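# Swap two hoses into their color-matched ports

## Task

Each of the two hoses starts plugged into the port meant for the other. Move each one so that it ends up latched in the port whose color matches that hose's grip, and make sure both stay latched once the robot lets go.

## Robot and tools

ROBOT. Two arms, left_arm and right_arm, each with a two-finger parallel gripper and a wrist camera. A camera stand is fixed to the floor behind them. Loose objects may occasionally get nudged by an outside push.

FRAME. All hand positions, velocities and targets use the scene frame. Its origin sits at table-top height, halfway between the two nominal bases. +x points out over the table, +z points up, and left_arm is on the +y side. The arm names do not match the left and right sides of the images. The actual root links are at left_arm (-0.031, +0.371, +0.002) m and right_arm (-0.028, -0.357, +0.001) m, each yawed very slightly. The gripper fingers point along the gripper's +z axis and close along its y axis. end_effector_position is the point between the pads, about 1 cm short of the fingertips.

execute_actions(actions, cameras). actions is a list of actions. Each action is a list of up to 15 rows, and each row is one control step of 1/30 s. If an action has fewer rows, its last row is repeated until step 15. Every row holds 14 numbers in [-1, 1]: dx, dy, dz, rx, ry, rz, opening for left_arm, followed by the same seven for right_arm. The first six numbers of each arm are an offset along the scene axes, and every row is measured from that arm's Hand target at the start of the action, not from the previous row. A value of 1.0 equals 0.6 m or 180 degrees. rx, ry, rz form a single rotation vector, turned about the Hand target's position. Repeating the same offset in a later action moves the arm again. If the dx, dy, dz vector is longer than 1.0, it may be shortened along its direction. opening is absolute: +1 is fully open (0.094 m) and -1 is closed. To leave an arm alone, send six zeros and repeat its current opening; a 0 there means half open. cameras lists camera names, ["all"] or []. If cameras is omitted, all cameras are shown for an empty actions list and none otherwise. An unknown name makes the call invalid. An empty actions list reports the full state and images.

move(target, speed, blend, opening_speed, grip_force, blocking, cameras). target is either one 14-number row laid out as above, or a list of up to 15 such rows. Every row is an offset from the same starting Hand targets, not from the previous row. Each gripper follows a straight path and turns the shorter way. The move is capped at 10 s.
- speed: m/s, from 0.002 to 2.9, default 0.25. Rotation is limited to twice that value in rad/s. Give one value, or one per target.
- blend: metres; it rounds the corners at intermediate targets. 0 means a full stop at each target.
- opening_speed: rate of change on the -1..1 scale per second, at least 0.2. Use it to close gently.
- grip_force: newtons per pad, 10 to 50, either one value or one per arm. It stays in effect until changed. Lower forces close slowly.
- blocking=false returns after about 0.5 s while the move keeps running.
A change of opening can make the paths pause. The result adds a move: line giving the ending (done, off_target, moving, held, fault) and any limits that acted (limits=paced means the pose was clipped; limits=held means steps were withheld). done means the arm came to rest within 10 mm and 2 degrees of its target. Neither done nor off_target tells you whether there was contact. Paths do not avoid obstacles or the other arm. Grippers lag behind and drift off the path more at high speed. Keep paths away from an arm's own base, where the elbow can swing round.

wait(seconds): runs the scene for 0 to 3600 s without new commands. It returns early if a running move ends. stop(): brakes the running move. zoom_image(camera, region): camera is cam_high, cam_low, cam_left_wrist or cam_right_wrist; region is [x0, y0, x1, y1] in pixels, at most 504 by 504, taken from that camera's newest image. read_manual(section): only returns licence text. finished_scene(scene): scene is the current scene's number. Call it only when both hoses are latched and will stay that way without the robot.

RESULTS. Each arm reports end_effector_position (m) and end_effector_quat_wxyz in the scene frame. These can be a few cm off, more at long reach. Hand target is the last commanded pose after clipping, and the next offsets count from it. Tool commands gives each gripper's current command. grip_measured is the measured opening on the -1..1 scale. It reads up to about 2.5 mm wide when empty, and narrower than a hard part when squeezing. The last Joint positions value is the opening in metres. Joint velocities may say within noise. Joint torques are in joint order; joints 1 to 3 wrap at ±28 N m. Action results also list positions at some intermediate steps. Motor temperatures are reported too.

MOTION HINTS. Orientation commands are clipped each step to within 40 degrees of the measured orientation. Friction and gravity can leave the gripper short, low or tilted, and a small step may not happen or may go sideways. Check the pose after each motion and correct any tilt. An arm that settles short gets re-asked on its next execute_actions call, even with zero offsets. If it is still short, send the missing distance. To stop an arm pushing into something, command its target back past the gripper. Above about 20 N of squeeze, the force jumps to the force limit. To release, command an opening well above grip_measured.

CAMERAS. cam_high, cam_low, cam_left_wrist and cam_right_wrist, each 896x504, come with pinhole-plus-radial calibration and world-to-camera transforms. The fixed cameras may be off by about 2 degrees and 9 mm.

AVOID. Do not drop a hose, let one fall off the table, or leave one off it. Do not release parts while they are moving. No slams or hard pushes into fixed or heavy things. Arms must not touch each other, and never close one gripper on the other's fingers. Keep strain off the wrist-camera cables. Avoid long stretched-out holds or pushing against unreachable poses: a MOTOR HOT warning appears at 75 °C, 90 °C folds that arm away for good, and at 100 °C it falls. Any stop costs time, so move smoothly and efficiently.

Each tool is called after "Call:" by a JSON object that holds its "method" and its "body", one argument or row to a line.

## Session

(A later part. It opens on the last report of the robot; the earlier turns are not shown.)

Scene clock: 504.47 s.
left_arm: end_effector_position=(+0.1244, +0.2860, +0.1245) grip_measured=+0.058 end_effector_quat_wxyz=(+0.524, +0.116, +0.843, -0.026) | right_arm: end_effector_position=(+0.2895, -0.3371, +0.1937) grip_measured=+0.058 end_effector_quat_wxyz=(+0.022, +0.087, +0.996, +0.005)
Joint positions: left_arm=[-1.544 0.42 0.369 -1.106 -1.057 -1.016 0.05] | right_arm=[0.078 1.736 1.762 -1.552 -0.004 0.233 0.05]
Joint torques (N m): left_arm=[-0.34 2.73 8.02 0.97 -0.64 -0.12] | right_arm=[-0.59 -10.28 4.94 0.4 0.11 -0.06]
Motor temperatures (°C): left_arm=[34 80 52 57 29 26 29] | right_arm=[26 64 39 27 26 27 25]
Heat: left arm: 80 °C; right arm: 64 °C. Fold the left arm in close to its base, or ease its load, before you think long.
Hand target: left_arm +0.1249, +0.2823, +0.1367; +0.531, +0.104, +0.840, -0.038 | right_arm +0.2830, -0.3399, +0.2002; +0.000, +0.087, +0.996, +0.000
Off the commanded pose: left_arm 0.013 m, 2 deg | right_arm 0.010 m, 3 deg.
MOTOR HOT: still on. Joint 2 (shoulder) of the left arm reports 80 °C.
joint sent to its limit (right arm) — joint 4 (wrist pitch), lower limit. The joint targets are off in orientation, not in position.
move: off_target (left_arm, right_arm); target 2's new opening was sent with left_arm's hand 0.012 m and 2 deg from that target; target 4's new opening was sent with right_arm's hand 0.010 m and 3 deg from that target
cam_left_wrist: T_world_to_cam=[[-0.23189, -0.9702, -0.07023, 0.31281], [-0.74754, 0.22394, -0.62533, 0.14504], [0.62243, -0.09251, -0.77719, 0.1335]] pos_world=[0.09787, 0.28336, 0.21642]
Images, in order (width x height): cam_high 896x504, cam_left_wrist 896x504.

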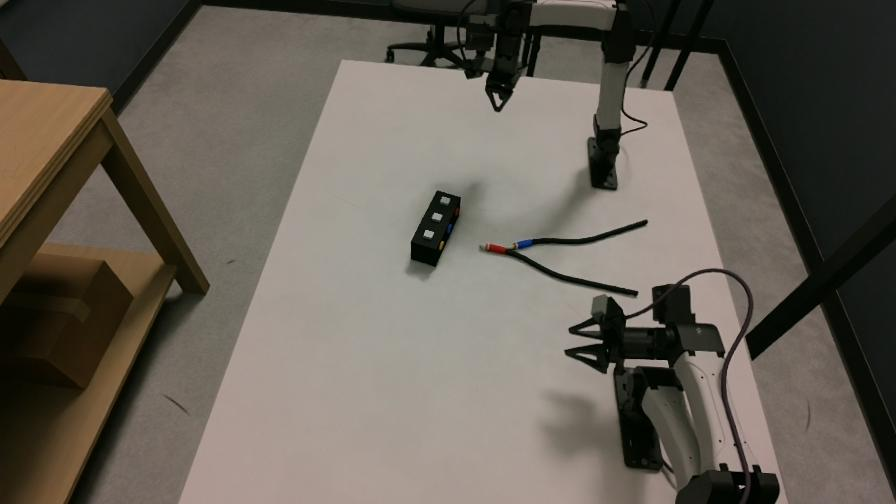

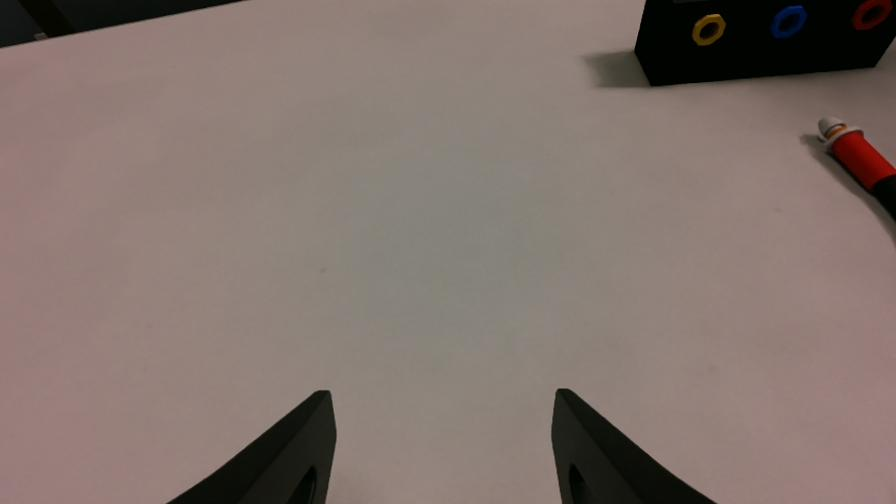

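Call:
{"method": "move", "body": {
  "target": [0,0,0,0,0,0,0.06,-0.122,0.4665,-0.05,-0.058,-0.2998,-0.0103,0.06],
  "speed": 0.4,
  "cameras": ["cam_right_wrist"]
}}

Scene clock: 518.13 s.
left_arm: end_effector_position=(+0.1244, +0.2861, +0.1245) grip_measured=+0.058 end_effector_quat_wxyz=(+0.524, +0.115, +0.843, -0.026) | right_arm: end_effector_position=(+0.2062, -0.0629, +0.1659) grip_measured=+0.058 end_effector_quat_wxyz=(+0.451, +0.082, +0.887, -0.049)
Joint positions: left_arm=[-1.544 0.42 0.369 -1.106 -1.058 -1.017 0.05] | right_arm=[1.3 1.785 1.421 -1.082 0.937 1.402 0.05]
Joint torques (N m): left_arm=[-0.35 2.73 8.03 0.98 -0.64 -0.13] | right_arm=[-0.29 -6.76 8.84 0.45 0.75 0.23]
Motor temperatures (°C): left_arm=[33 70 52 53 29 26 29] | right_arm=[26 61 38 27 26 27 25]
Heat: left arm: 70 °C; right arm: 61 °C.
Hand target: left_arm +0.1249, +0.2824, +0.1367; +0.531, +0.104, +0.840, -0.038 | right_arm +0.2099, -0.0600, +0.1703; +0.459, +0.092, +0.882, -0.048
Off the commanded pose: left_arm 0.013 m, 2 deg | right_arm 0.006 m, 2 deg.
MOTOR HOT: cleared for the motors of the left arm.
move: done
cam_right_wrist: T_world_to_cam=[[-0.18735, -0.98219, 0.01453, -0.02438], [-0.85257, 0.15524, -0.49903, 0.30663], [0.48788, -0.10588, -0.86646, 0.12535]] pos_world=[0.1957, -0.05827, 0.26198]

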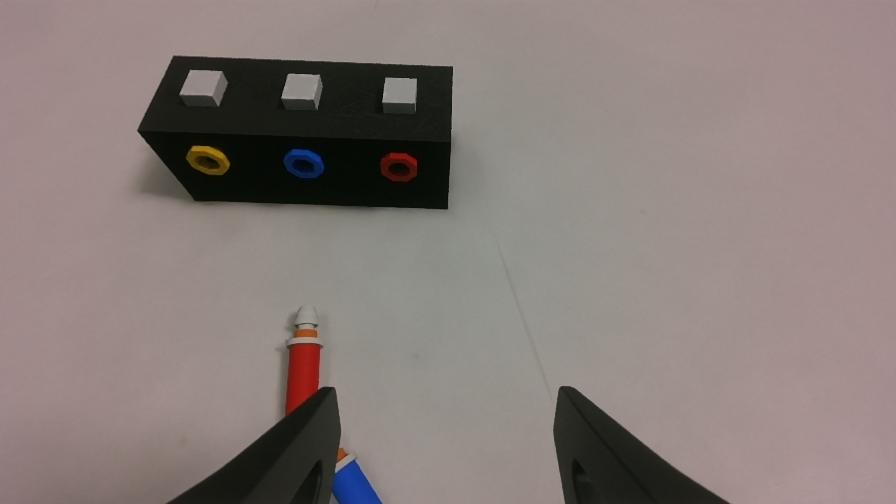

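Call:
{"method": "move", "body": {
  "target": [0,0,0,0,0,0,0.06,0.042,0.12,-0.159,0.004,0.0274,0.0406,0.06],
  "speed": 0.2,
  "cameras": ["cam_right_wrist"]
}}

Scene clock: 529.80 s.
left_arm: end_effector_position=(+0.1244, +0.2861, +0.1245) grip_measured=+0.058 end_effector_quat_wxyz=(+0.524, +0.115, +0.843, -0.026) | right_arm: end_effector_position=(+0.2291, +0.0029, +0.0731) grip_measured=+0.058 end_effector_quat_wxyz=(+0.421, +0.025, +0.906, -0.033)
Joint positions: left_arm=[-1.544 0.42 0.369 -1.106 -1.058 -1.017 0.05] | right_arm=[1.269 2.046 1.428 -0.703 0.845 1.191 0.05]
Joint torques (N m): left_arm=[-0.35 2.73 8.03 0.98 -0.63 -0.13] | right_arm=[-0.85 -9.14 8.49 1.11 0.44 0.03]
Motor temperatures (°C): left_arm=[33 64 53 51 29 26 29] | right_arm=[26 59 39 26 26 27 25]
Heat: left arm: 64 °C; right arm: 59 °C.
Hand target: left_arm +0.1249, +0.2824, +0.1367; +0.531, +0.104, +0.840, -0.038 | right_arm +0.2351, +0.0121, +0.0749; +0.422, +0.037, +0.906, -0.017
Off the commanded pose: left_arm 0.013 m, 2 deg | right_arm 0.011 m, 2 deg.
move: off_target (right_arm)
cam_right_wrist: T_world_to_cam=[[-0.07084, -0.99667, 0.04038, 0.01741], [-0.89853, 0.04618, -0.43648, 0.27597], [0.43316, -0.06721, -0.89881, 0.05558]] pos_world=[0.22513, 0.00835, 0.16971]

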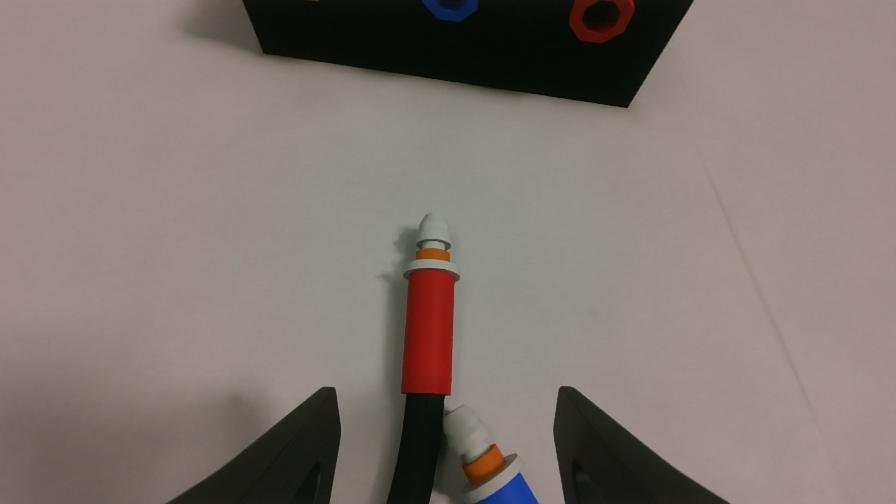

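Call:
{"method": "move", "body": {
  "target": [
    [0,0,0,0,0,0,0.06,0.068,0.006,-0.098,0.0,0.0,0.0,0.06]
  ],
  "speed": 0.1,
  "cameras": ["cam_right_wrist"]
}}

Scene clock: 539.53 s.
left_arm: end_effector_position=(+0.1244, +0.2861, +0.1245) grip_measured=+0.058 end_effector_quat_wxyz=(+0.524, +0.115, +0.843, -0.026) | right_arm: end_effector_position=(+0.2763, +0.0159, +0.0309) grip_measured=+0.058 end_effector_quat_wxyz=(+0.432, +0.038, +0.901, -0.016)
Joint positions: left_arm=[-1.544 0.42 0.369 -1.106 -1.058 -1.017 0.05] | right_arm=[1.175 2.178 1.428 -0.432 0.826 1.069 0.05]
Joint torques (N m): left_arm=[-0.36 2.74 8.03 0.98 -0.63 -0.13] | right_arm=[-0.46 -9.05 4.96 1.41 0.32 0.01]
Motor temperatures (°C): left_arm=[32 61 53 49 29 26 29] | right_arm=[26 58 41 27 26 27 25]
Heat: left arm: 61 °C; right arm: 58 °C.
Hand target: left_arm +0.1249, +0.2824, +0.1367; +0.531, +0.104, +0.840, -0.038 | right_arm +0.2759, +0.0157, +0.0162; +0.422, +0.037, +0.905, -0.017
Off the commanded pose: left_arm 0.013 m, 2 deg | right_arm 0.015 m, 1 deg.
move: off_target (right_arm)
cam_right_wrist: T_world_to_cam=[[-0.08088, -0.99672, -0.0022, 0.03952], [-0.88722, 0.073, -0.45554, 0.29637], [0.45421, -0.03489, -0.89021, -0.00859]] pos_world=[0.27004, 0.01746, 0.12745]

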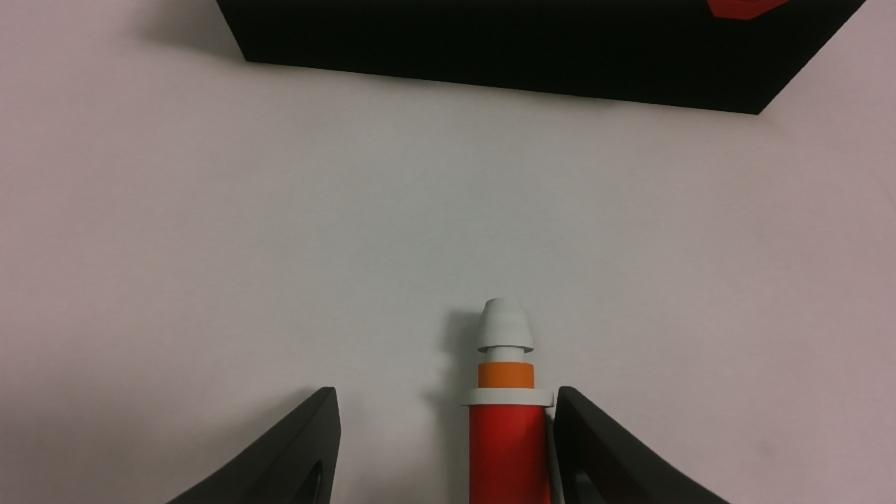

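Call:
{"method": "move", "body": {
  "target": [
    [0,0,0,0,0,0,0.06,-0.004,-0.02,0,0.0,0.0,0.0,0.06],
    [0,0,0,0,0,0,0.06,-0.012,-0.02,-0.018,0.0,0.0,0.0,0.06]
  ],
  "speed": 0.1,
  "cameras": ["cam_right_wrist"]
}}

Scene clock: 543.37 s.
left_arm: end_effector_position=(+0.1244, +0.2861, +0.1245) grip_measured=+0.058 end_effector_quat_wxyz=(+0.524, +0.115, +0.843, -0.026) | right_arm: end_effector_position=(+0.2808, +0.0032, +0.0287) grip_measured=+0.058 end_effector_quat_wxyz=(+0.453, +0.040, +0.890, -0.027)
Joint positions: left_arm=[-1.544 0.42 0.369 -1.106 -1.058 -1.017 0.05] | right_arm=[1.167 2.167 1.364 -0.362 0.877 1.045 0.05]
Joint torques (N m): left_arm=[-0.35 2.74 8.03 0.98 -0.64 -0.13] | right_arm=[0.7 -9.65 3 1.25 -0.19 0.37]
Motor temperatures (°C): left_arm=[32 60 53 49 29 26 29] | right_arm=[26 58 40 27 26 27 25]
Heat: left arm: 60 °C; right arm: 58 °C.
Hand target: left_arm +0.1249, +0.2824, +0.1367; +0.531, +0.104, +0.840, -0.038 | right_arm +0.2686, +0.0036, +0.0052; +0.422, +0.037, +0.906, -0.017
Off the commanded pose: left_arm 0.013 m, 2 deg | right_arm 0.026 m, 4 deg.
move: off_target (right_arm)
cam_right_wrist: T_world_to_cam=[[-0.09408, -0.99545, 0.01484, 0.03038], [-0.86318, 0.07414, -0.49943, 0.29484], [0.49606, -0.0598, -0.86623, -0.02542]] pos_world=[0.26997, 0.00687, 0.12478]

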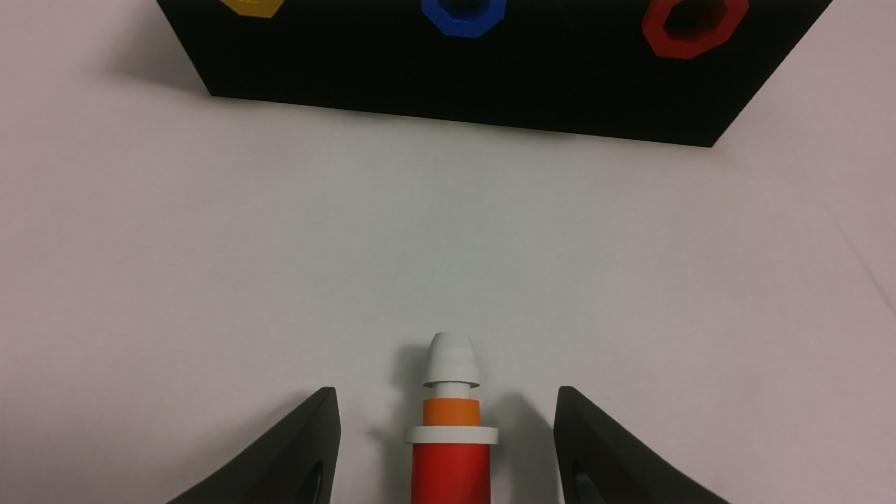

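Call:
{"method": "move", "body": {
  "target": [
    [0,0,0,0,0,0,0.06,-0.03,0.001,0.02,0.0,0.0,0.0,0.06]
  ],
  "speed": 0.1,
  "cameras": ["cam_right_wrist"]
}}

Scene clock: 548.83 s.
left_arm: end_effector_position=(+0.1244, +0.2861, +0.1245) grip_measured=+0.058 end_effector_quat_wxyz=(+0.524, +0.115, +0.843, -0.026) | right_arm: end_effector_position=(+0.2631, +0.0097, +0.0277) grip_measured=+0.058 end_effector_quat_wxyz=(+0.452, +0.044, +0.891, -0.013)
Joint positions: left_arm=[-1.544 0.42 0.369 -1.106 -1.058 -1.017 0.05] | right_arm=[1.21 2.157 1.349 -0.377 0.879 1.106 0.05]
Joint torques (N m): left_arm=[-0.35 2.74 8.03 0.98 -0.63 -0.13] | right_arm=[0.64 -11.99 3.81 0.61 -0.06 0.29]
Motor temperatures (°C): left_arm=[32 59 53 48 29 26 28] | right_arm=[26 59 40 27 26 27 25]
Heat: left arm: 59 °C; right arm: 59 °C.
Hand target: left_arm +0.1249, +0.2824, +0.1367; +0.531, +0.104, +0.840, -0.038 | right_arm +0.2506, +0.0043, +0.0173; +0.422, +0.036, +0.906, -0.017
Off the commanded pose: left_arm 0.013 m, 2 deg | right_arm 0.017 m, 4 deg.
move: off_target (right_arm)
cam_right_wrist: T_world_to_cam=[[-0.08859, -0.99597, -0.01393, 0.0347], [-0.86449, 0.08383, -0.49561, 0.27864], [0.49478, -0.03187, -0.86843, -0.01699]] pos_world=[0.25236, 0.01066, 0.12382]

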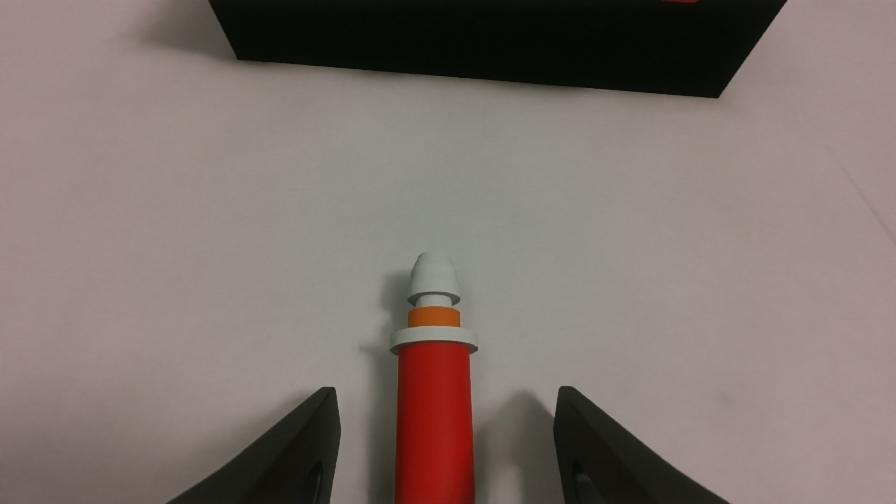

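Call:
{"method": "move", "body": {
  "target": [
    [0,0,0,0,0,0,0.06,0,0,0,0.0,0.0,0.0,-0.85],
    [0,0,0,0,0,0,0.06,0,-0.03,0.08,0.0,0.0,0.0,-0.85]
  ],
  "speed": 0.1,
  "opening_speed": 1.0,
  "cameras": ["cam_right_wrist"]
}}

Scene clock: 554.03 s.
left_arm: end_effector_position=(+0.1244, +0.2861, +0.1245) grip_measured=+0.058 end_effector_quat_wxyz=(+0.524, +0.115, +0.843, -0.026) | right_arm: end_effector_position=(+0.2499, -0.0101, +0.0559) grip_measured=-0.670 end_effector_quat_wxyz=(+0.423, +0.031, +0.905, -0.023)
Joint positions: left_arm=[-1.544 0.42 0.369 -1.106 -1.058 -1.017 0.05] | right_arm=[1.206 2.03 1.32 -0.525 0.825 1.108 0.015]
Joint torques (N m): left_arm=[-0.35 2.74 8.03 0.98 -0.64 -0.13] | right_arm=[-0.69 -13.11 5.29 0.9 0.46 0]
Motor temperatures (°C): left_arm=[32 58 53 48 29 26 28] | right_arm=[26 59 40 27 26 27 25]
Heat: left arm: 58 °C; right arm: 59 °C.
Hand target: left_arm +0.1249, +0.2824, +0.1367; +0.531, +0.104, +0.840, -0.038 | right_arm +0.2506, -0.0137, +0.0654; +0.423, +0.037, +0.905, -0.016
Off the commanded pose: left_arm 0.013 m, 2 deg | right_arm 0.010 m, 1 deg.
move: done
cam_right_wrist: T_world_to_cam=[[-0.07365, -0.99714, 0.01695, 0.00866], [-0.89612, 0.05871, -0.43992, 0.28744], [0.43766, -0.04759, -0.89788, 0.02922]] pos_world=[0.24543, -0.00685, 0.15254]

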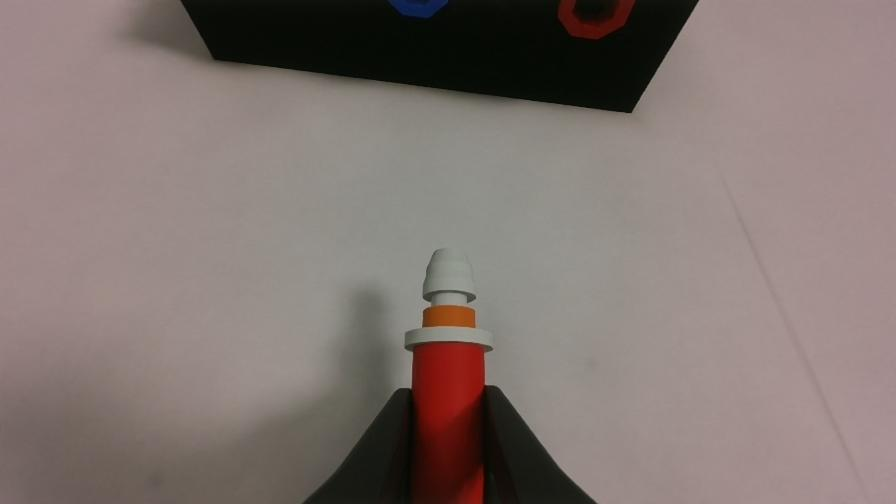

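Call:
{"method": "move", "body": {
  "target": [0,0,0,0,0,0,0.06,0.117,-0.077,0.002,0.0,0.0,-0.042,-0.85],
  "speed": 0.15,
  "cameras": ["cam_right_wrist"]
}}

Scene clock: 560.97 s.
left_arm: end_effector_position=(+0.1244, +0.2861, +0.1245) grip_measured=+0.058 end_effector_quat_wxyz=(+0.524, +0.115, +0.843, -0.026) | right_arm: end_effector_position=(+0.3157, -0.0688, +0.0544) grip_measured=-0.670 end_effector_quat_wxyz=(+0.411, +0.085, +0.905, -0.070)
Joint positions: left_arm=[-1.544 0.42 0.369 -1.106 -1.058 -1.017 0.05] | right_arm=[0.999 2.03 1.32 -0.502 0.8 1.014 0.015]
Joint torques (N m): left_arm=[-0.35 2.74 8.03 0.98 -0.64 -0.13] | right_arm=[-0.1 -11.78 7.17 1.35 0.41 0.03]
Motor temperatures (°C): left_arm=[32 56 53 47 29 26 28] | right_arm=[26 61 39 27 26 27 25]
Heat: left arm: 56 °C; right arm: 61 °C.
Hand target: left_arm +0.1249, +0.2824, +0.1367; +0.531, +0.104, +0.840, -0.038 | right_arm +0.3208, -0.0599, +0.0666; +0.421, +0.096, +0.901, -0.044
Off the commanded pose: left_arm 0.013 m, 2 deg | right_arm 0.016 m, 3 deg.
move: off_target (right_arm)
cam_right_wrist: T_world_to_cam=[[-0.20959, -0.97601, 0.05899, -0.00293], [-0.89048, 0.16561, -0.42381, 0.35392], [0.40387, -0.14136, -0.90383, 0.00081]] pos_world=[0.31422, -0.06136, 0.1509]

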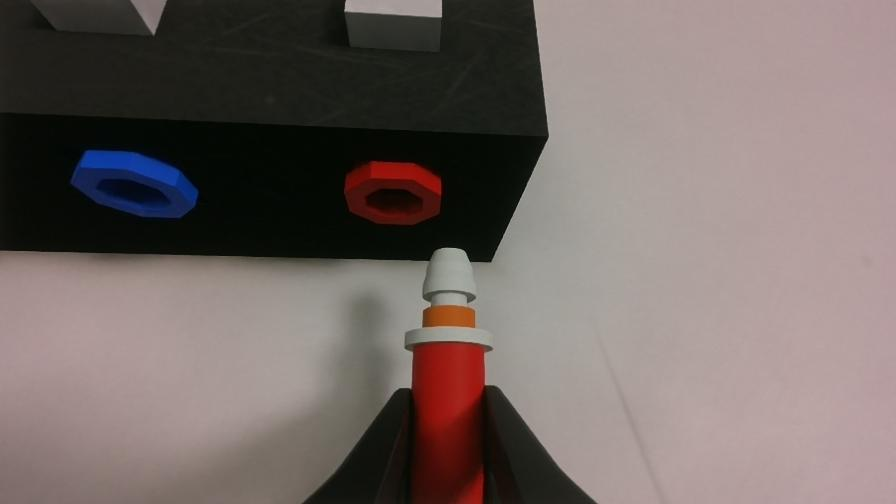

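Call:
{"method": "execute_actions", "body": {
  "actions": [
    [[0,0,0,0,0,0,0.06,0,0.034,0.0065,0,0,0,-0.85],[0,0,0,0,0,0,0.06,0,0.034,0.0165,0,0,0,-0.85],[0,0,0,0,0,0,0.06,0,0.034,0.0265,0,0,0,-0.85],[0,0,0,0,0,0,0.06,0,0.01,0.0265,0,0,0,-0.85],[0,0,0,0,0,0,0.06,0,-0.002,0.02,0,0,0,-0.85],[0,0,0,0,0,0,0.06,0,-0.002,-0.005,0,0,0,-0.85],[0,0,0,0,0,0,0.06,0,0.014,-0.008,0,0,0,-0.85],[0,0,0,0,0,0,0.06,0,0.026,-0.006,0,0,0,-0.85],[0,0,0,0,0,0,0.06,0,0.026,0.01,0,0,0,-0.85],[0,0,0,0,0,0,0.06,0,0.014,0.018,0,0,0,-0.85],[0,0,0,0,0,0,0.06,0,0.006,0.012,0,0,0,-0.85],[0,0,0,0,0,0,0.06,0,0.006,0.002,0,0,0,-0.85],[0,0,0,0,0,0,0.06,0,0.014,0.0,0,0,0,-0.85],[0,0,0,0,0,0,0.06,0,0.018,0.0065,0,0,0,-0.85],[0,0,0,0,0,0,0.06,0,0.014,0.0065,0,0,0,-0.85]]
  ],
  "cameras": ["cam_right_wrist"]
}}

Scene clock: 573.77 s.
left_arm: end_effector_position=(+0.1244, +0.2861, +0.1245) grip_measured=+0.058 end_effector_quat_wxyz=(+0.524, +0.115, +0.843, -0.026) | right_arm: end_effector_position=(+0.3190, -0.0541, +0.0661) grip_measured=-0.671 end_effector_quat_wxyz=(+0.417, +0.088, +0.903, -0.053)
Joint positions: left_arm=[-1.544 0.42 0.369 -1.106 -1.058 -1.017 0.05] | right_arm=[1.01 2.038 1.375 -0.519 0.797 1.021 0.015]
Joint torques (N m): left_arm=[-0.36 2.74 8.03 0.98 -0.64 -0.13] | right_arm=[-0.09 -10.77 6.8 1.21 0.5 0.11]
Motor temperatures (°C): left_arm=[32 55 53 46 29 26 28] | right_arm=[26 63 39 27 26 27 26]
Heat: left arm: 55 °C; right arm: 63 °C.
Hand target: left_arm +0.1249, +0.2824, +0.1367; +0.531, +0.104, +0.840, -0.038 | right_arm +0.3208, -0.0516, +0.0704; +0.420, +0.096, +0.901, -0.044
Off the commanded pose: left_arm 0.013 m, 2 deg | right_arm 0.005 m, 1 deg.
Step readings (end_effector_position of left_arm | right_arm):
0: (+0.1244, +0.2861, +0.1245) | (+0.3157, -0.0687, +0.0544)
1: (+0.1244, +0.2861, +0.1245) | (+0.3158, -0.0668, +0.0559)
2: (+0.1244, +0.2861, +0.1245) | (+0.3167, -0.0635, +0.0581)
4: (+0.1244, +0.2861, +0.1245) | (+0.3191, -0.0556, +0.0655)
8: (+0.1244, +0.2861, +0.1245) | (+0.3194, -0.0537, +0.0688)
15: (+0.1244, +0.2861, +0.1245) | (+0.3190, -0.0541, +0.0661)
cam_right_wrist: T_world_to_cam=[[-0.2022, -0.97904, 0.02435, 0.0112], [-0.88508, 0.17203, -0.43247, 0.35855], [0.41922, -0.109, -0.90132, 0.00881]] pos_world=[0.31592, -0.04976, 0.16273]

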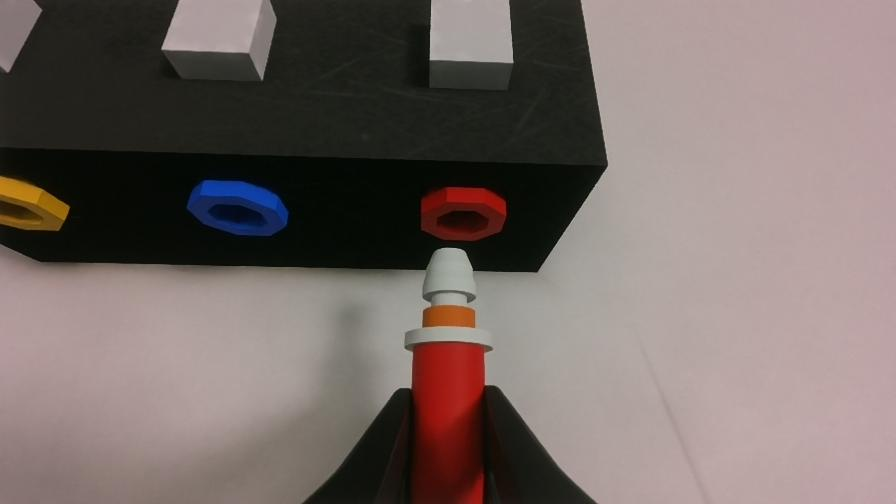

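Call:
{"method": "execute_actions", "body": {
  "actions": [
    [[0,0,0,0,0,0,0.06,0.008,0.005,-0.002,0,0,0,-0.85],[0,0,0,0,0,0,0.06,0.0163,0.011,0.005,0,0,0,-0.85],[0,0,0,0,0,0,0.06,0.0163,0.009,0.015,0,0,0,-0.85],[0,0,0,0,0,0,0.06,0.0163,-0.011,0.015,0,0,0,-0.85],[0,0,0,0,0,0,0.06,0.0163,-0.027,0.011,0,0,0,-0.85],[0,0,0,0,0,0,0.06,0.0163,-0.025,-0.015,0,0,0,-0.85],[0,0,0,0,0,0,0.06,0.0163,-0.009,-0.019,0,0,0,-0.85],[0,0,0,0,0,0,0.06,0.0163,0.003,-0.017,0,0,0,-0.85],[0,0,0,0,0,0,0.06,0.0163,0.003,-0.001,0,0,0,-0.85],[0,0,0,0,0,0,0.06,0.0163,-0.009,0.006,0,0,0,-0.85],[0,0,0,0,0,0,0.06,0.0163,-0.017,0.0,0,0,0,-0.85],[0,0,0,0,0,0,0.06,0.0163,-0.017,-0.01,0,0,0,-0.85],[0,0,0,0,0,0,0.06,0.0163,-0.009,-0.011,0,0,0,-0.85],[0,0,0,0,0,0,0.06,0.0163,-0.005,-0.005,0,0,0,-0.85],[0,0,0,0,0,0,0.06,0.0163,-0.009,-0.005,0,0,0,-0.85]]
  ],
  "cameras": ["cam_right_wrist"]
}}

Scene clock: 581.97 s.
left_arm: end_effector_position=(+0.1244, +0.2861, +0.1245) grip_measured=+0.058 end_effector_quat_wxyz=(+0.524, +0.115, +0.843, -0.026) | right_arm: end_effector_position=(+0.3268, -0.0599, +0.0613) grip_measured=-0.671 end_effector_quat_wxyz=(+0.415, +0.089, +0.904, -0.056)
Joint positions: left_arm=[-1.544 0.42 0.369 -1.106 -1.058 -1.017 0.05] | right_arm=[0.986 2.044 1.364 -0.488 0.788 0.993 0.015]
Joint torques (N m): left_arm=[-0.36 2.74 8.02 0.98 -0.64 -0.13] | right_arm=[-0.42 -11.18 6.69 1.33 0.48 0.03]
Motor temperatures (°C): left_arm=[32 54 53 45 29 26 28] | right_arm=[26 63 40 27 26 27 26]
Heat: left arm: 54 °C; right arm: 63 °C.
Hand target: left_arm +0.1249, +0.2824, +0.1367; +0.531, +0.104, +0.840, -0.038 | right_arm +0.3306, -0.0569, +0.0674; +0.420, +0.096, +0.901, -0.044
Off the commanded pose: left_arm 0.013 m, 2 deg | right_arm 0.008 m, 2 deg.
Step readings (end_effector_position of left_arm | right_arm):
0: (+0.1244, +0.2861, +0.1245) | (+0.3190, -0.0541, +0.0661)
1: (+0.1244, +0.2861, +0.1245) | (+0.3190, -0.0541, +0.0661)
2: (+0.1244, +0.2861, +0.1245) | (+0.3197, -0.0537, +0.0668)
4: (+0.1244, +0.2861, +0.1245) | (+0.3215, -0.0527, +0.0688)
8: (+0.1244, +0.2861, +0.1245) | (+0.3253, -0.0600, +0.0637)
15: (+0.1244, +0.2861, +0.1245) | (+0.3266, -0.0602, +0.0612)
cam_right_wrist: T_world_to_cam=[[-0.20481, -0.97834, 0.03005, 0.00767], [-0.88645, 0.17238, -0.42952, 0.36466], [0.41504, -0.1146, -0.90256, 0.0017]] pos_world=[0.32412, -0.05516, 0.15793]

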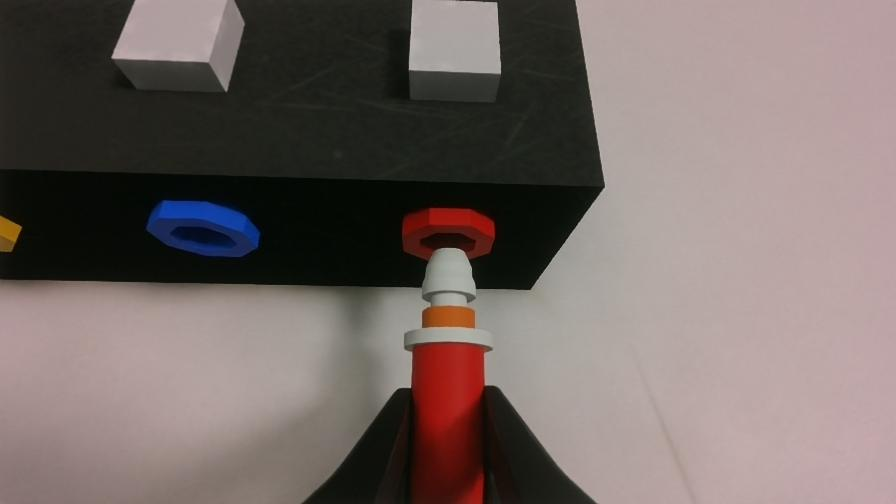

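Call:
{"method": "execute_actions", "body": {
  "actions": [
    [[0,0,0,0,0,0,0.06,0.005,0.01,0.002,0,0,0,-0.85],[0,0,0,0,0,0,0.06,0.01,0.008,0.014,0,0,0,-0.85],[0,0,0,0,0,0,0.06,0.015,-0.005,0.014,0,0,0,-0.85],[0,0,0,0,0,0,0.06,0.02,-0.016,0.008,0,0,0,-0.85],[0,0,0,0,0,0,0.06,0.025,-0.016,-0.006,0,0,0,-0.85],[0,0,0,0,0,0,0.06,0.029,-0.006,-0.008,0,0,0,-0.85],[0,0,0,0,0,0,0.06,0.029,0.006,-0.006,0,0,0,-0.85],[0,0,0,0,0,0,0.06,0.029,0.006,0.01,0,0,0,-0.85],[0,0,0,0,0,0,0.06,0.029,-0.006,0.014,0,0,0,-0.85],[0,0,0,0,0,0,0.06,0.029,-0.018,0.008,0,0,0,-0.85],[0,0,0,0,0,0,0.06,0.029,-0.018,-0.006,0,0,0,-0.85],[0,0,0,0,0,0,0.06,0.029,-0.006,-0.006,0,0,0,-0.85],[0,0,0,0,0,0,0.06,0.029,0.002,0.002,0,0,0,-0.85],[0,0,0,0,0,0,0.06,0.029,-0.006,0.006,0,0,0,-0.85],[0,0,0,0,0,0,0.06,0.029,-0.0063,0.002,0,0,0,-0.85]]
  ],
  "cameras": ["cam_right_wrist"]
}}

Scene clock: 590.03 s.
left_arm: end_effector_position=(+0.1244, +0.2861, +0.1245) grip_measured=+0.058 end_effector_quat_wxyz=(+0.524, +0.115, +0.843, -0.026) | right_arm: end_effector_position=(+0.3292, -0.0578, +0.0563) grip_measured=-0.671 end_effector_quat_wxyz=(+0.397, +0.071, +0.913, -0.054)
Joint positions: left_arm=[-1.544 0.42 0.369 -1.106 -1.058 -1.017 0.05] | right_arm=[0.971 2.052 1.375 -0.49 0.741 0.948 0.015]
Joint torques (N m): left_arm=[-0.36 2.74 8.03 0.98 -0.64 -0.13] | right_arm=[-2.74 -10.66 7.76 1.63 0.79 0]
Motor temperatures (°C): left_arm=[32 54 53 44 29 26 28] | right_arm=[26 63 40 28 26 27 26]
Heat: left arm: 54 °C; right arm: 63 °C.
Hand target: left_arm +0.1249, +0.2824, +0.1367; +0.531, +0.104, +0.840, -0.038 | right_arm +0.3480, -0.0608, +0.0686; +0.420, +0.096, +0.901, -0.044
Off the commanded pose: left_arm 0.013 m, 2 deg | right_arm 0.023 m, 4 deg.
Step readings (end_effector_position of left_arm | right_arm):
0: (+0.1244, +0.2861, +0.1245) | (+0.3268, -0.0599, +0.0613)
1: (+0.1244, +0.2861, +0.1245) | (+0.3270, -0.0597, +0.0617)
2: (+0.1244, +0.2861, +0.1245) | (+0.3274, -0.0590, +0.0630)
4: (+0.1244, +0.2861, +0.1245) | (+0.3282, -0.0590, +0.0633)
8: (+0.1244, +0.2861, +0.1245) | (+0.3290, -0.0576, +0.0596)
15: (+0.1244, +0.2861, +0.1245) | (+0.3292, -0.0579, +0.0564)
cam_right_wrist: T_world_to_cam=[[-0.17025, -0.98441, 0.04415, -0.00217], [-0.9088, 0.13954, -0.3932, 0.3677], [0.38091, -0.10706, -0.91839, 0.009]] pos_world=[0.33037, -0.05248, 0.15294]

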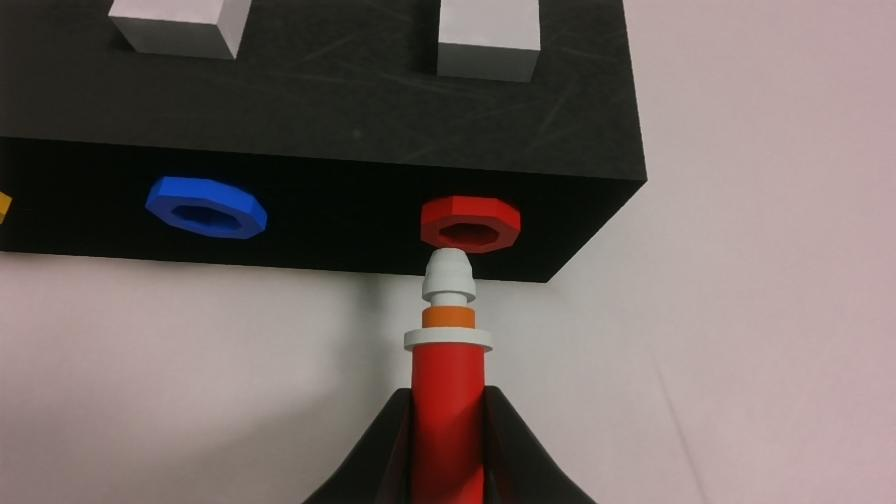

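Call:
{"method": "execute_actions", "body": {
  "actions": [
    [[0,0,0,0,0,0,0.06,-0.035,0.0065,0.005,0,0,0,-0.85],[0,0,0,0,0,0,0.06,-0.035,0.0065,0.005,0,0,0,-0.85],[0,0,0,0,0,0,0.06,-0.035,0.0165,0.025,0,0,0,-0.85],[0,0,0,0,0,0,0.06,-0.035,0.022,0.025,0,0,0,-0.85],[0,0,0,0,0,0,0.06,-0.03,0.012,0.02,0,0,0,-0.85],[0,0,0,0,0,0,0.06,-0.029,-0.006,-0.008,0,0,0,-0.85],[0,0,0,0,0,0,0.06,-0.029,-0.008,-0.01,0,0,0,-0.85],[0,0,0,0,0,0,0.06,-0.029,0.006,-0.006,0,0,0,-0.85],[0,0,0,0,0,0,0.06,-0.029,0.018,0.015,0,0,0,-0.85],[0,0,0,0,0,0,0.06,-0.029,0.018,0.017,0,0,0,-0.85],[0,0,0,0,0,0,0.06,-0.029,0.006,0.01,0,0,0,-0.85],[0,0,0,0,0,0,0.06,-0.029,0.0,-0.001,0,0,0,-0.85],[0,0,0,0,0,0,0.06,-0.029,0.0065,-0.001,0,0,0,-0.85],[0,0,0,0,0,0,0.06,-0.029,0.010,0.007,0,0,0,-0.85],[0,0,0,0,0,0,0.06,-0.029,0.0065,0.005,0,0,0,-0.85]]
  ],
  "cameras": ["cam_right_wrist"]
}}

Scene clock: 596.77 s.
left_arm: end_effector_position=(+0.1244, +0.2861, +0.1245) grip_measured=+0.058 end_effector_quat_wxyz=(+0.524, +0.115, +0.843, -0.026) | right_arm: end_effector_position=(+0.3262, -0.0589, +0.0595) grip_measured=-0.671 end_effector_quat_wxyz=(+0.406, +0.081, +0.908, -0.057)
Joint positions: left_arm=[-1.544 0.42 0.369 -1.106 -1.058 -1.017 0.05] | right_arm=[0.983 2.047 1.372 -0.501 0.768 0.98 0.015]
Joint torques (N m): left_arm=[-0.36 2.73 8.03 0.98 -0.64 -0.13] | right_arm=[-0.2 -11.96 6.78 1.28 0.69 0.17]
Motor temperatures (°C): left_arm=[31 53 54 44 29 26 28] | right_arm=[26 62 40 28 26 27 26]
Heat: left arm: 54 °C; right arm: 62 °C.
Hand target: left_arm +0.1249, +0.2824, +0.1367; +0.531, +0.104, +0.840, -0.038 | right_arm +0.3306, -0.0568, +0.0717; +0.420, +0.096, +0.901, -0.044
Off the commanded pose: left_arm 0.013 m, 2 deg | right_arm 0.013 m, 3 deg.
Step readings (end_effector_position of left_arm | right_arm):
0: (+0.1244, +0.2861, +0.1245) | (+0.3292, -0.0578, +0.0563)
1: (+0.1244, +0.2861, +0.1245) | (+0.3281, -0.0571, +0.0562)
2: (+0.1244, +0.2861, +0.1245) | (+0.3272, -0.0561, +0.0566)
4: (+0.1244, +0.2861, +0.1245) | (+0.3259, -0.0557, +0.0587)
8: (+0.1244, +0.2861, +0.1245) | (+0.3256, -0.0581, +0.0575)
15: (+0.1244, +0.2861, +0.1245) | (+0.3260, -0.0589, +0.0593)
cam_right_wrist: T_world_to_cam=[[-0.19115, -0.98078, 0.03922, 0.00346], [-0.89765, 0.15851, -0.41121, 0.3649], [0.39709, -0.11381, -0.9107, 0.00683]] pos_world=[0.3255, -0.05367, 0.15613]

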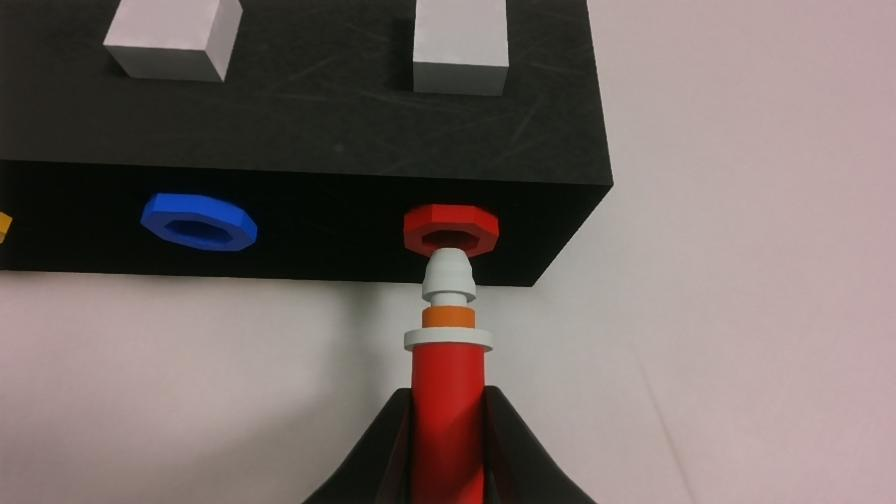

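Call:
{"method": "execute_actions", "body": {
  "actions": [
    [[0,0,0,0,0,0,0.06,0,0.00,0.03,0,0,0,-0.85],[0,0,0,0,0,0,0.06,0,0.01,0.03,0,0,0,-0.85],[0,0,0,0,0,0,0.06,0,0.01,0.03,0,0,0,-0.85],[0,0,0,0,0,0,0.06,0,-0.01,0.025,0,0,0,-0.85],[0,0,0,0,0,0,0.06,0,-0.01,0.0,0,0,0,-0.85],[0,0,0,0,0,0,0.06,0,0.0,-0.003,0,0,0,-0.85],[0,0,0,0,0,0,0.06,0,0.0,0.01,0,0,0,-0.85],[0,0,0,0,0,0,0.06,0,0.0,0.018,0,0,0,-0.85],[0,0,0,0,0,0,0.06,0,0.0,0.018,0,0,0,-0.85],[0,0,0,0,0,0,0.06,0,0,0.009,0,0,0,-0.85],[0,0,0,0,0,0,0.06,0,0.0,0.007,0,0,0,-0.85],[0,0,0,0,0,0,0.06,0,0,0.01,0,0,0,-0.85]]
  ],
  "cameras": ["cam_right_wrist"]
}}

Scene clock: 602.63 s.
left_arm: end_effector_position=(+0.1244, +0.2861, +0.1245) grip_measured=+0.058 end_effector_quat_wxyz=(+0.524, +0.115, +0.843, -0.026) | right_arm: end_effector_position=(+0.3264, -0.0591, +0.0657) grip_measured=-0.671 end_effector_quat_wxyz=(+0.407, +0.082, +0.908, -0.057)
Joint positions: left_arm=[-1.544 0.42 0.369 -1.106 -1.058 -1.017 0.05] | right_arm=[0.983 2.038 1.385 -0.522 0.771 0.982 0.015]
Joint torques (N m): left_arm=[-0.36 2.74 8.02 0.98 -0.63 -0.13] | right_arm=[-0.16 -11.88 6.82 1.3 0.66 0.15]
Motor temperatures (°C): left_arm=[31 53 54 43 29 26 28] | right_arm=[26 62 40 28 26 27 26]
Heat: left arm: 54 °C; right arm: 62 °C.
Hand target: left_arm +0.1249, +0.2824, +0.1367; +0.531, +0.104, +0.840, -0.038 | right_arm +0.3306, -0.0569, +0.0776; +0.420, +0.096, +0.901, -0.044
Off the commanded pose: left_arm 0.013 m, 2 deg | right_arm 0.013 m, 3 deg.
Step readings (end_effector_position of left_arm | right_arm):
0: (+0.1244, +0.2861, +0.1245) | (+0.3263, -0.0590, +0.0596)
1: (+0.1244, +0.2861, +0.1245) | (+0.3261, -0.0592, +0.0599)
2: (+0.1244, +0.2861, +0.1245) | (+0.3260, -0.0594, +0.0611)
4: (+0.1244, +0.2861, +0.1245) | (+0.3263, -0.0589, +0.0641)
8: (+0.1244, +0.2861, +0.1245) | (+0.3266, -0.0589, +0.0658)
15: (+0.1244, +0.2861, +0.1245) | (+0.3264, -0.0591, +0.0657)
cam_right_wrist: T_world_to_cam=[[-0.19324, -0.98036, 0.03945, 0.0038], [-0.89645, 0.16007, -0.41321, 0.36757], [0.39878, -0.11522, -0.90978, 0.01165]] pos_world=[0.3256, -0.05377, 0.16233]

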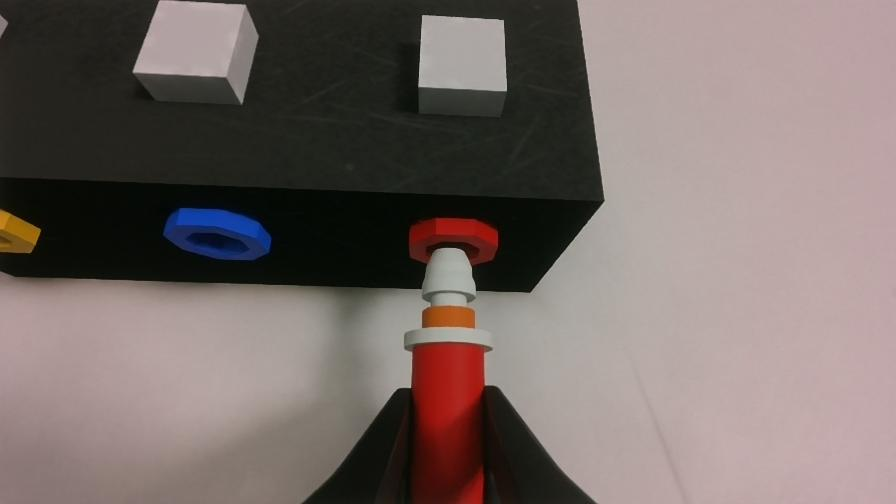

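Call:
{"method": "execute_actions", "body": {
  "actions": [
    [[0,0,0,0,0,0,0.06,0.006,0.004,0.002,0,0,0,-0.85],[0,0,0,0,0,0,0.06,0.012,0.002,0.008,0,0,0,-0.85],[0,0,0,0,0,0,0.06,0.018,-0.008,0.008,0,0,0,-0.85],[0,0,0,0,0,0,0.06,0.024,-0.014,0.002,0,0,0,-0.85],[0,0,0,0,0,0,0.06,0.028,-0.014,-0.004,0,0,0,-0.85],[0,0,0,0,0,0,0.06,0.03,-0.006,-0.004,0,0,0,-0.85],[0,0,0,0,0,0,0.06,0.03,0.0,0.0,0,0,0,-0.85],[0,0,0,0,0,0,0.06,0.03,0.0,0.008,0,0,0,-0.85],[0,0,0,0,0,0,0.06,0.03,-0.008,0.008,0,0,0,-0.85],[0,0,0,0,0,0,0.06,0.03,-0.014,0.002,0,0,0,-0.85],[0,0,0,0,0,0,0.06,0.03,-0.008,-0.004,0,0,0,-0.85],[0,0,0,0,0,0,0.06,0.03,-0.008,0.002,0,0,0,-0.85]]
  ],
  "cameras": ["cam_right_wrist"]
}}

Scene clock: 608.93 s.
left_arm: end_effector_position=(+0.1244, +0.2861, +0.1245) grip_measured=+0.058 end_effector_quat_wxyz=(+0.524, +0.115, +0.843, -0.026) | right_arm: end_effector_position=(+0.3367, -0.0627, +0.0680) grip_measured=-0.671 end_effector_quat_wxyz=(+0.404, +0.080, +0.910, -0.055)
Joint positions: left_arm=[-1.544 0.42 0.369 -1.106 -1.058 -1.017 0.05] | right_arm=[0.954 2.038 1.395 -0.508 0.751 0.943 0.015]
Joint torques (N m): left_arm=[-0.36 2.74 8.03 0.98 -0.64 -0.13] | right_arm=[-1.46 -10.76 7.86 1.51 0.66 0]
Motor temperatures (°C): left_arm=[31 53 54 43 29 26 28] | right_arm=[26 63 41 28 26 27 26]
Heat: left arm: 54 °C; right arm: 63 °C.
Hand target: left_arm +0.1249, +0.2824, +0.1367; +0.531, +0.104, +0.840, -0.038 | right_arm +0.3486, -0.0616, +0.0789; +0.421, +0.096, +0.901, -0.044
Off the commanded pose: left_arm 0.013 m, 2 deg | right_arm 0.016 m, 3 deg.
Step readings (end_effector_position of left_arm | right_arm):
0: (+0.1244, +0.2861, +0.1245) | (+0.3264, -0.0591, +0.0657)
1: (+0.1244, +0.2861, +0.1245) | (+0.3264, -0.0591, +0.0657)
2: (+0.1244, +0.2861, +0.1245) | (+0.3270, -0.0595, +0.0661)
4: (+0.1244, +0.2861, +0.1245) | (+0.3291, -0.0610, +0.0664)
8: (+0.1244, +0.2861, +0.1245) | (+0.3366, -0.0624, +0.0685)
15: (+0.1244, +0.2861, +0.1245) | (+0.3367, -0.0627, +0.0680)
cam_right_wrist: T_world_to_cam=[[-0.18861, -0.98132, 0.03796, 0.00072], [-0.89986, 0.15722, -0.40686, 0.37883], [0.39329, -0.11089, -0.9127, 0.01154]] pos_world=[0.33649, -0.05757, 0.16464]

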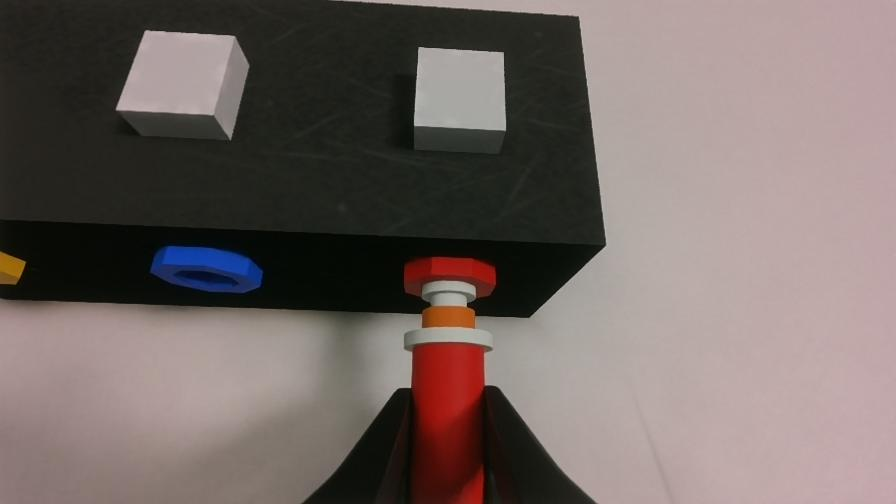

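Call:
{"method": "execute_actions", "body": {
  "actions": [
    [[0,0,0,0,0,0,0.06,0.008,0.006,-0.002,0,0,0,-0.85],[0,0,0,0,0,0,0.06,0.016,0.003,0.01,0,0,0,-0.85],[0,0,0,0,0,0,0.06,0.024,-0.01,0.01,0,0,0,-0.85],[0,0,0,0,0,0,0.06,0.032,-0.018,0.002,0,0,0,-0.85],[0,0,0,0,0,0,0.06,0.038,-0.018,-0.008,0,0,0,-0.85],[0,0,0,0,0,0,0.06,0.044,-0.008,-0.008,0,0,0,-0.85],[0,0,0,0,0,0,0.06,0.05,0.002,0.0,0,0,0,-0.85],[0,0,0,0,0,0,0.06,0.05,0.002,0.01,0,0,0,-0.85],[0,0,0,0,0,0,0.06,0.05,-0.01,0.01,0,0,0,-0.85],[0,0,0,0,0,0,0.06,0.05,-0.02,0.002,0,0,0,-0.85],[0,0,0,0,0,0,0.06,0.05,-0.02,-0.008,0,0,0,-0.85],[0,0,0,0,0,0,0.06,0.05,-0.01,-0.008,0,0,0,-0.85],[0,0,0,0,0,0,0.06,0.05,-0.002,0.0,0,0,0,-0.85],[0,0,0,0,0,0,0.06,0.05,-0.011,0.006,0,0,0,-0.85],[0,0,0,0,0,0,0.06,0.05,-0.011,0.0,0,0,0,-0.85]]
  ],
  "cameras": ["cam_right_wrist"]
}}

Scene clock: 614.63 s.
left_arm: end_effector_position=(+0.1244, +0.2861, +0.1245) grip_measured=+0.058 end_effector_quat_wxyz=(+0.524, +0.115, +0.843, -0.026) | right_arm: end_effector_position=(+0.3395, -0.0648, +0.0679) grip_measured=-0.671 end_effector_quat_wxyz=(+0.384, +0.052, +0.919, -0.068)
Joint positions: left_arm=[-1.544 0.42 0.369 -1.106 -1.058 -1.017 0.05] | right_arm=[0.936 2.045 1.429 -0.555 0.715 0.878 0.015]
Joint torques (N m): left_arm=[-0.35 2.74 8.03 0.98 -0.64 -0.13] | right_arm=[-5.76 -9.11 8.49 2.4 0.74 -0.11]
Motor temperatures (°C): left_arm=[31 52 54 42 29 26 28] | right_arm=[26 63 42 28 26 27 26]
Heat: left arm: 54 °C; right arm: 63 °C.
Hand target: left_arm +0.1249, +0.2824, +0.1367; +0.531, +0.104, +0.840, -0.038 | right_arm +0.3786, -0.0683, +0.0787; +0.420, +0.096, +0.901, -0.044
Off the commanded pose: left_arm 0.013 m, 2 deg | right_arm 0.041 m, 7 deg.
Step readings (end_effector_position of left_arm | right_arm):
0: (+0.1244, +0.2861, +0.1245) | (+0.3367, -0.0627, +0.0680)
1: (+0.1244, +0.2861, +0.1245) | (+0.3367, -0.0627, +0.0680)
2: (+0.1244, +0.2861, +0.1245) | (+0.3371, -0.0628, +0.0686)
4: (+0.1244, +0.2861, +0.1245) | (+0.3381, -0.0642, +0.0675)
8: (+0.1244, +0.2861, +0.1245) | (+0.3398, -0.0636, +0.0690)
15: (+0.1244, +0.2861, +0.1245) | (+0.3395, -0.0648, +0.0679)
cam_right_wrist: T_world_to_cam=[[-0.14541, -0.98545, 0.088, -0.01923], [-0.92442, 0.10364, -0.36702, 0.38384], [0.35256, -0.13472, -0.92604, 0.02326]] pos_world=[0.34383, -0.0556, 0.16411]

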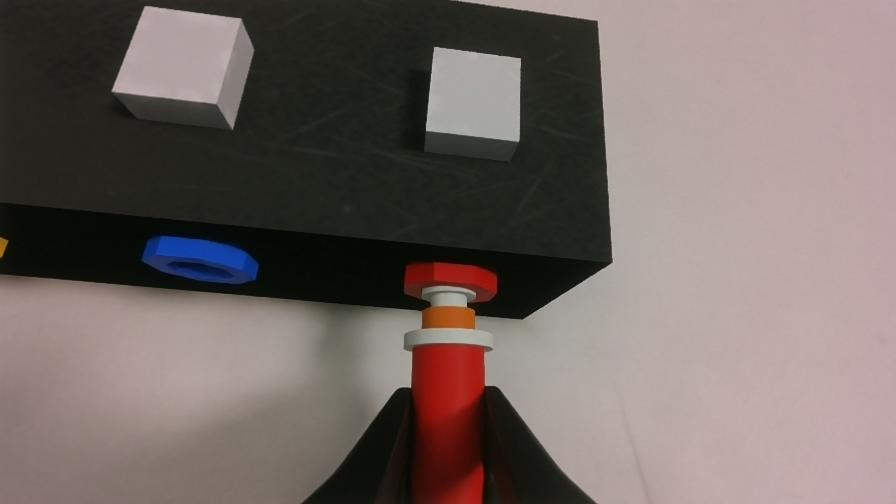

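Call:
{"method": "execute_actions", "body": {
  "actions": [
    [[0,0,0,0,0,0,0.06,-0.02,0.006,0.01,0,0,-0.025,-0.85],[0,0,0,0,0,0,0.06,-0.02,0.02,0.02,0,0,-0.025,-0.85],[0,0,0,0,0,0,0.06,0.0,0.01,0.02,0,-0.01,-0.025,-0.85],[0,0,0,0,0,0,0.06,0.02,-0.01,0.02,0,-0.01,-0.025,-0.85],[0,0,0,0,0,0,0.06,0.035,-0.024,0.01,0,-0.01,-0.025,-0.85],[0,0,0,0,0,0,0.06,0.05,-0.024,-0.012,0,-0.01,-0.025,-0.85],[0,0,0,0,0,0,0.06,0.05,-0.012,-0.016,0,-0.01,-0.025,-0.85],[0,0,0,0,0,0,0.06,0.05,0.004,-0.008,0,-0.01,-0.025,-0.85],[0,0,0,0,0,0,0.06,0.05,0.004,0.012,0,-0.01,-0.025,-0.85],[0,0,0,0,0,0,0.06,0.05,-0.012,0.016,0,-0.01,-0.025,-0.85],[0,0,0,0,0,0,0.06,0.05,-0.024,0.01,0,-0.01,-0.025,-0.85],[0,0,0,0,0,0,0.06,0.05,-0.024,-0.012,0,-0.01,-0.025,-0.85],[0,0,0,0,0,0,0.06,0.05,-0.005,-0.01,0,-0.01,-0.025,-0.85],[0,0,0,0,0,0,0.06,0.05,-0.005,0.006,0,-0.01,-0.025,-0.85],[0,0,0,0,0,0,0.06,0.05,-0.011,0.002,0,-0.01,-0.025,-0.85]]
  ],
  "cameras": ["cam_right_wrist"]
}}

Scene clock: 621.60 s.
left_arm: end_effector_position=(+0.1244, +0.2861, +0.1245) grip_measured=+0.058 end_effector_quat_wxyz=(+0.524, +0.115, +0.843, -0.026) | right_arm: end_effector_position=(+0.3510, -0.0671, +0.0674) grip_measured=-0.671 end_effector_quat_wxyz=(+0.369, +0.071, +0.923, -0.079)
Joint positions: left_arm=[-1.544 0.42 0.369 -1.106 -1.058 -1.017 0.05] | right_arm=[0.91 2.096 1.525 -0.642 0.703 0.911 0.015]
Joint torques (N m): left_arm=[-0.35 2.74 8.03 0.98 -0.64 -0.13] | right_arm=[-7.21 -7.95 9.61 2.73 1.31 -0.07]
Motor temperatures (°C): left_arm=[31 52 54 42 29 26 28] | right_arm=[26 61 42 30 26 27 27]
Heat: left arm: 54 °C; right arm: 61 °C.
Hand target: left_arm +0.1249, +0.2824, +0.1367; +0.531, +0.104, +0.840, -0.038 | right_arm +0.4086, -0.0749, +0.0799; +0.432, +0.132, +0.890, -0.059
Off the commanded pose: left_arm 0.013 m, 2 deg | right_arm 0.059 m, 11 deg.
Step readings (end_effector_position of left_arm | right_arm):
0: (+0.1244, +0.2861, +0.1245) | (+0.3395, -0.0648, +0.0679)
1: (+0.1244, +0.2861, +0.1245) | (+0.3393, -0.0647, +0.0691)
2: (+0.1244, +0.2861, +0.1245) | (+0.3396, -0.0634, +0.0703)
4: (+0.1244, +0.2861, +0.1245) | (+0.3402, -0.0641, +0.0696)
8: (+0.1244, +0.2861, +0.1245) | (+0.3452, -0.0649, +0.0677)
15: (+0.1244, +0.2861, +0.1245) | (+0.3510, -0.0671, +0.0674)
cam_right_wrist: T_world_to_cam=[[-0.18664, -0.97769, 0.09642, -0.00535], [-0.92902, 0.14372, -0.34097, 0.39698], [0.3195, -0.15322, -0.93512, 0.02946]] pos_world=[0.35839, -0.05777, 0.16342]

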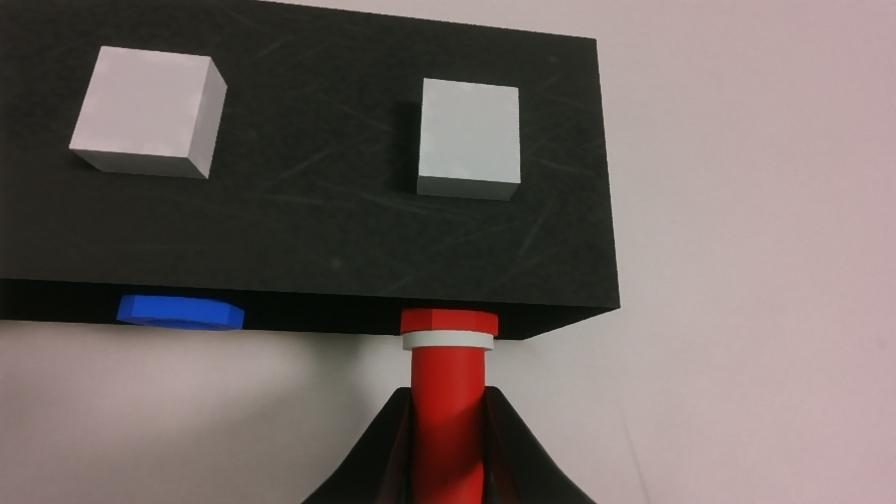

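Call:
{"method": "move", "body": {
  "target": [0,0,0,0,0,0,0.06,-0.123,0.026,0,0,0.01,0.025,-0.85],
  "speed": 0.15,
  "cameras": ["cam_right_wrist"]
}}

Scene clock: 625.17 s.
left_arm: end_effector_position=(+0.1244, +0.2861, +0.1245) grip_measured=+0.058 end_effector_quat_wxyz=(+0.524, +0.115, +0.843, -0.026) | right_arm: end_effector_position=(+0.3444, -0.0636, +0.0650) grip_measured=-0.671 end_effector_quat_wxyz=(+0.409, +0.090, +0.906, -0.059)
Joint positions: left_arm=[-1.544 0.42 0.369 -1.106 -1.058 -1.017 0.05] | right_arm=[0.943 2.063 1.413 -0.497 0.765 0.949 0.015]
Joint torques (N m): left_arm=[-0.36 2.76 8.03 0.98 -0.64 -0.13] | right_arm=[2.3 -14.56 4.66 1.13 0.64 0.32]
Motor temperatures (°C): left_arm=[31 52 54 42 29 26 28] | right_arm=[27 61 43 31 26 27 27]
Heat: left arm: 54 °C; right arm: 61 °C.
Hand target: left_arm +0.1249, +0.2824, +0.1367; +0.531, +0.104, +0.840, -0.038 | right_arm +0.3348, -0.0592, +0.0801; +0.420, +0.096, +0.901, -0.044
Off the commanded pose: left_arm 0.013 m, 2 deg | right_arm 0.018 m, 2 deg.
move: off_target (right_arm)
cam_right_wrist: T_world_to_cam=[[-0.20872, -0.97733, 0.03563, 0.0087], [-0.89113, 0.17505, -0.41862, 0.38357], [0.40289, -0.11913, -0.90746, 0.00151]] pos_world=[0.34302, -0.05846, 0.16163]

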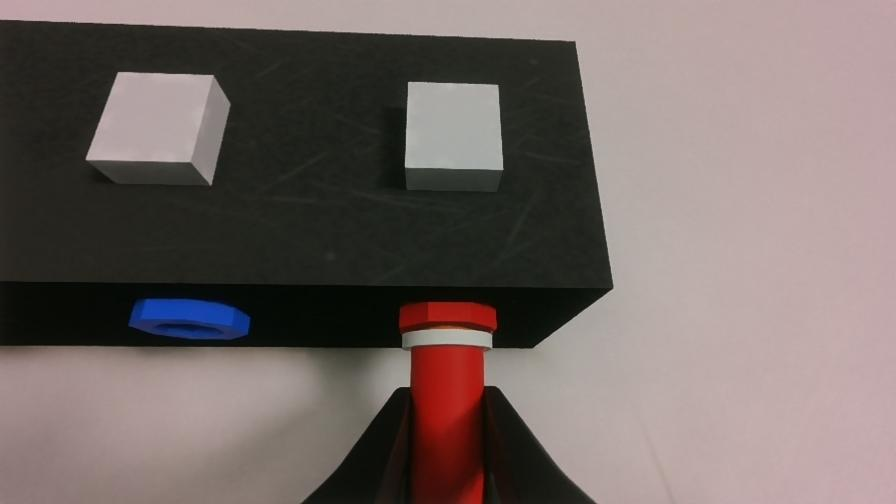

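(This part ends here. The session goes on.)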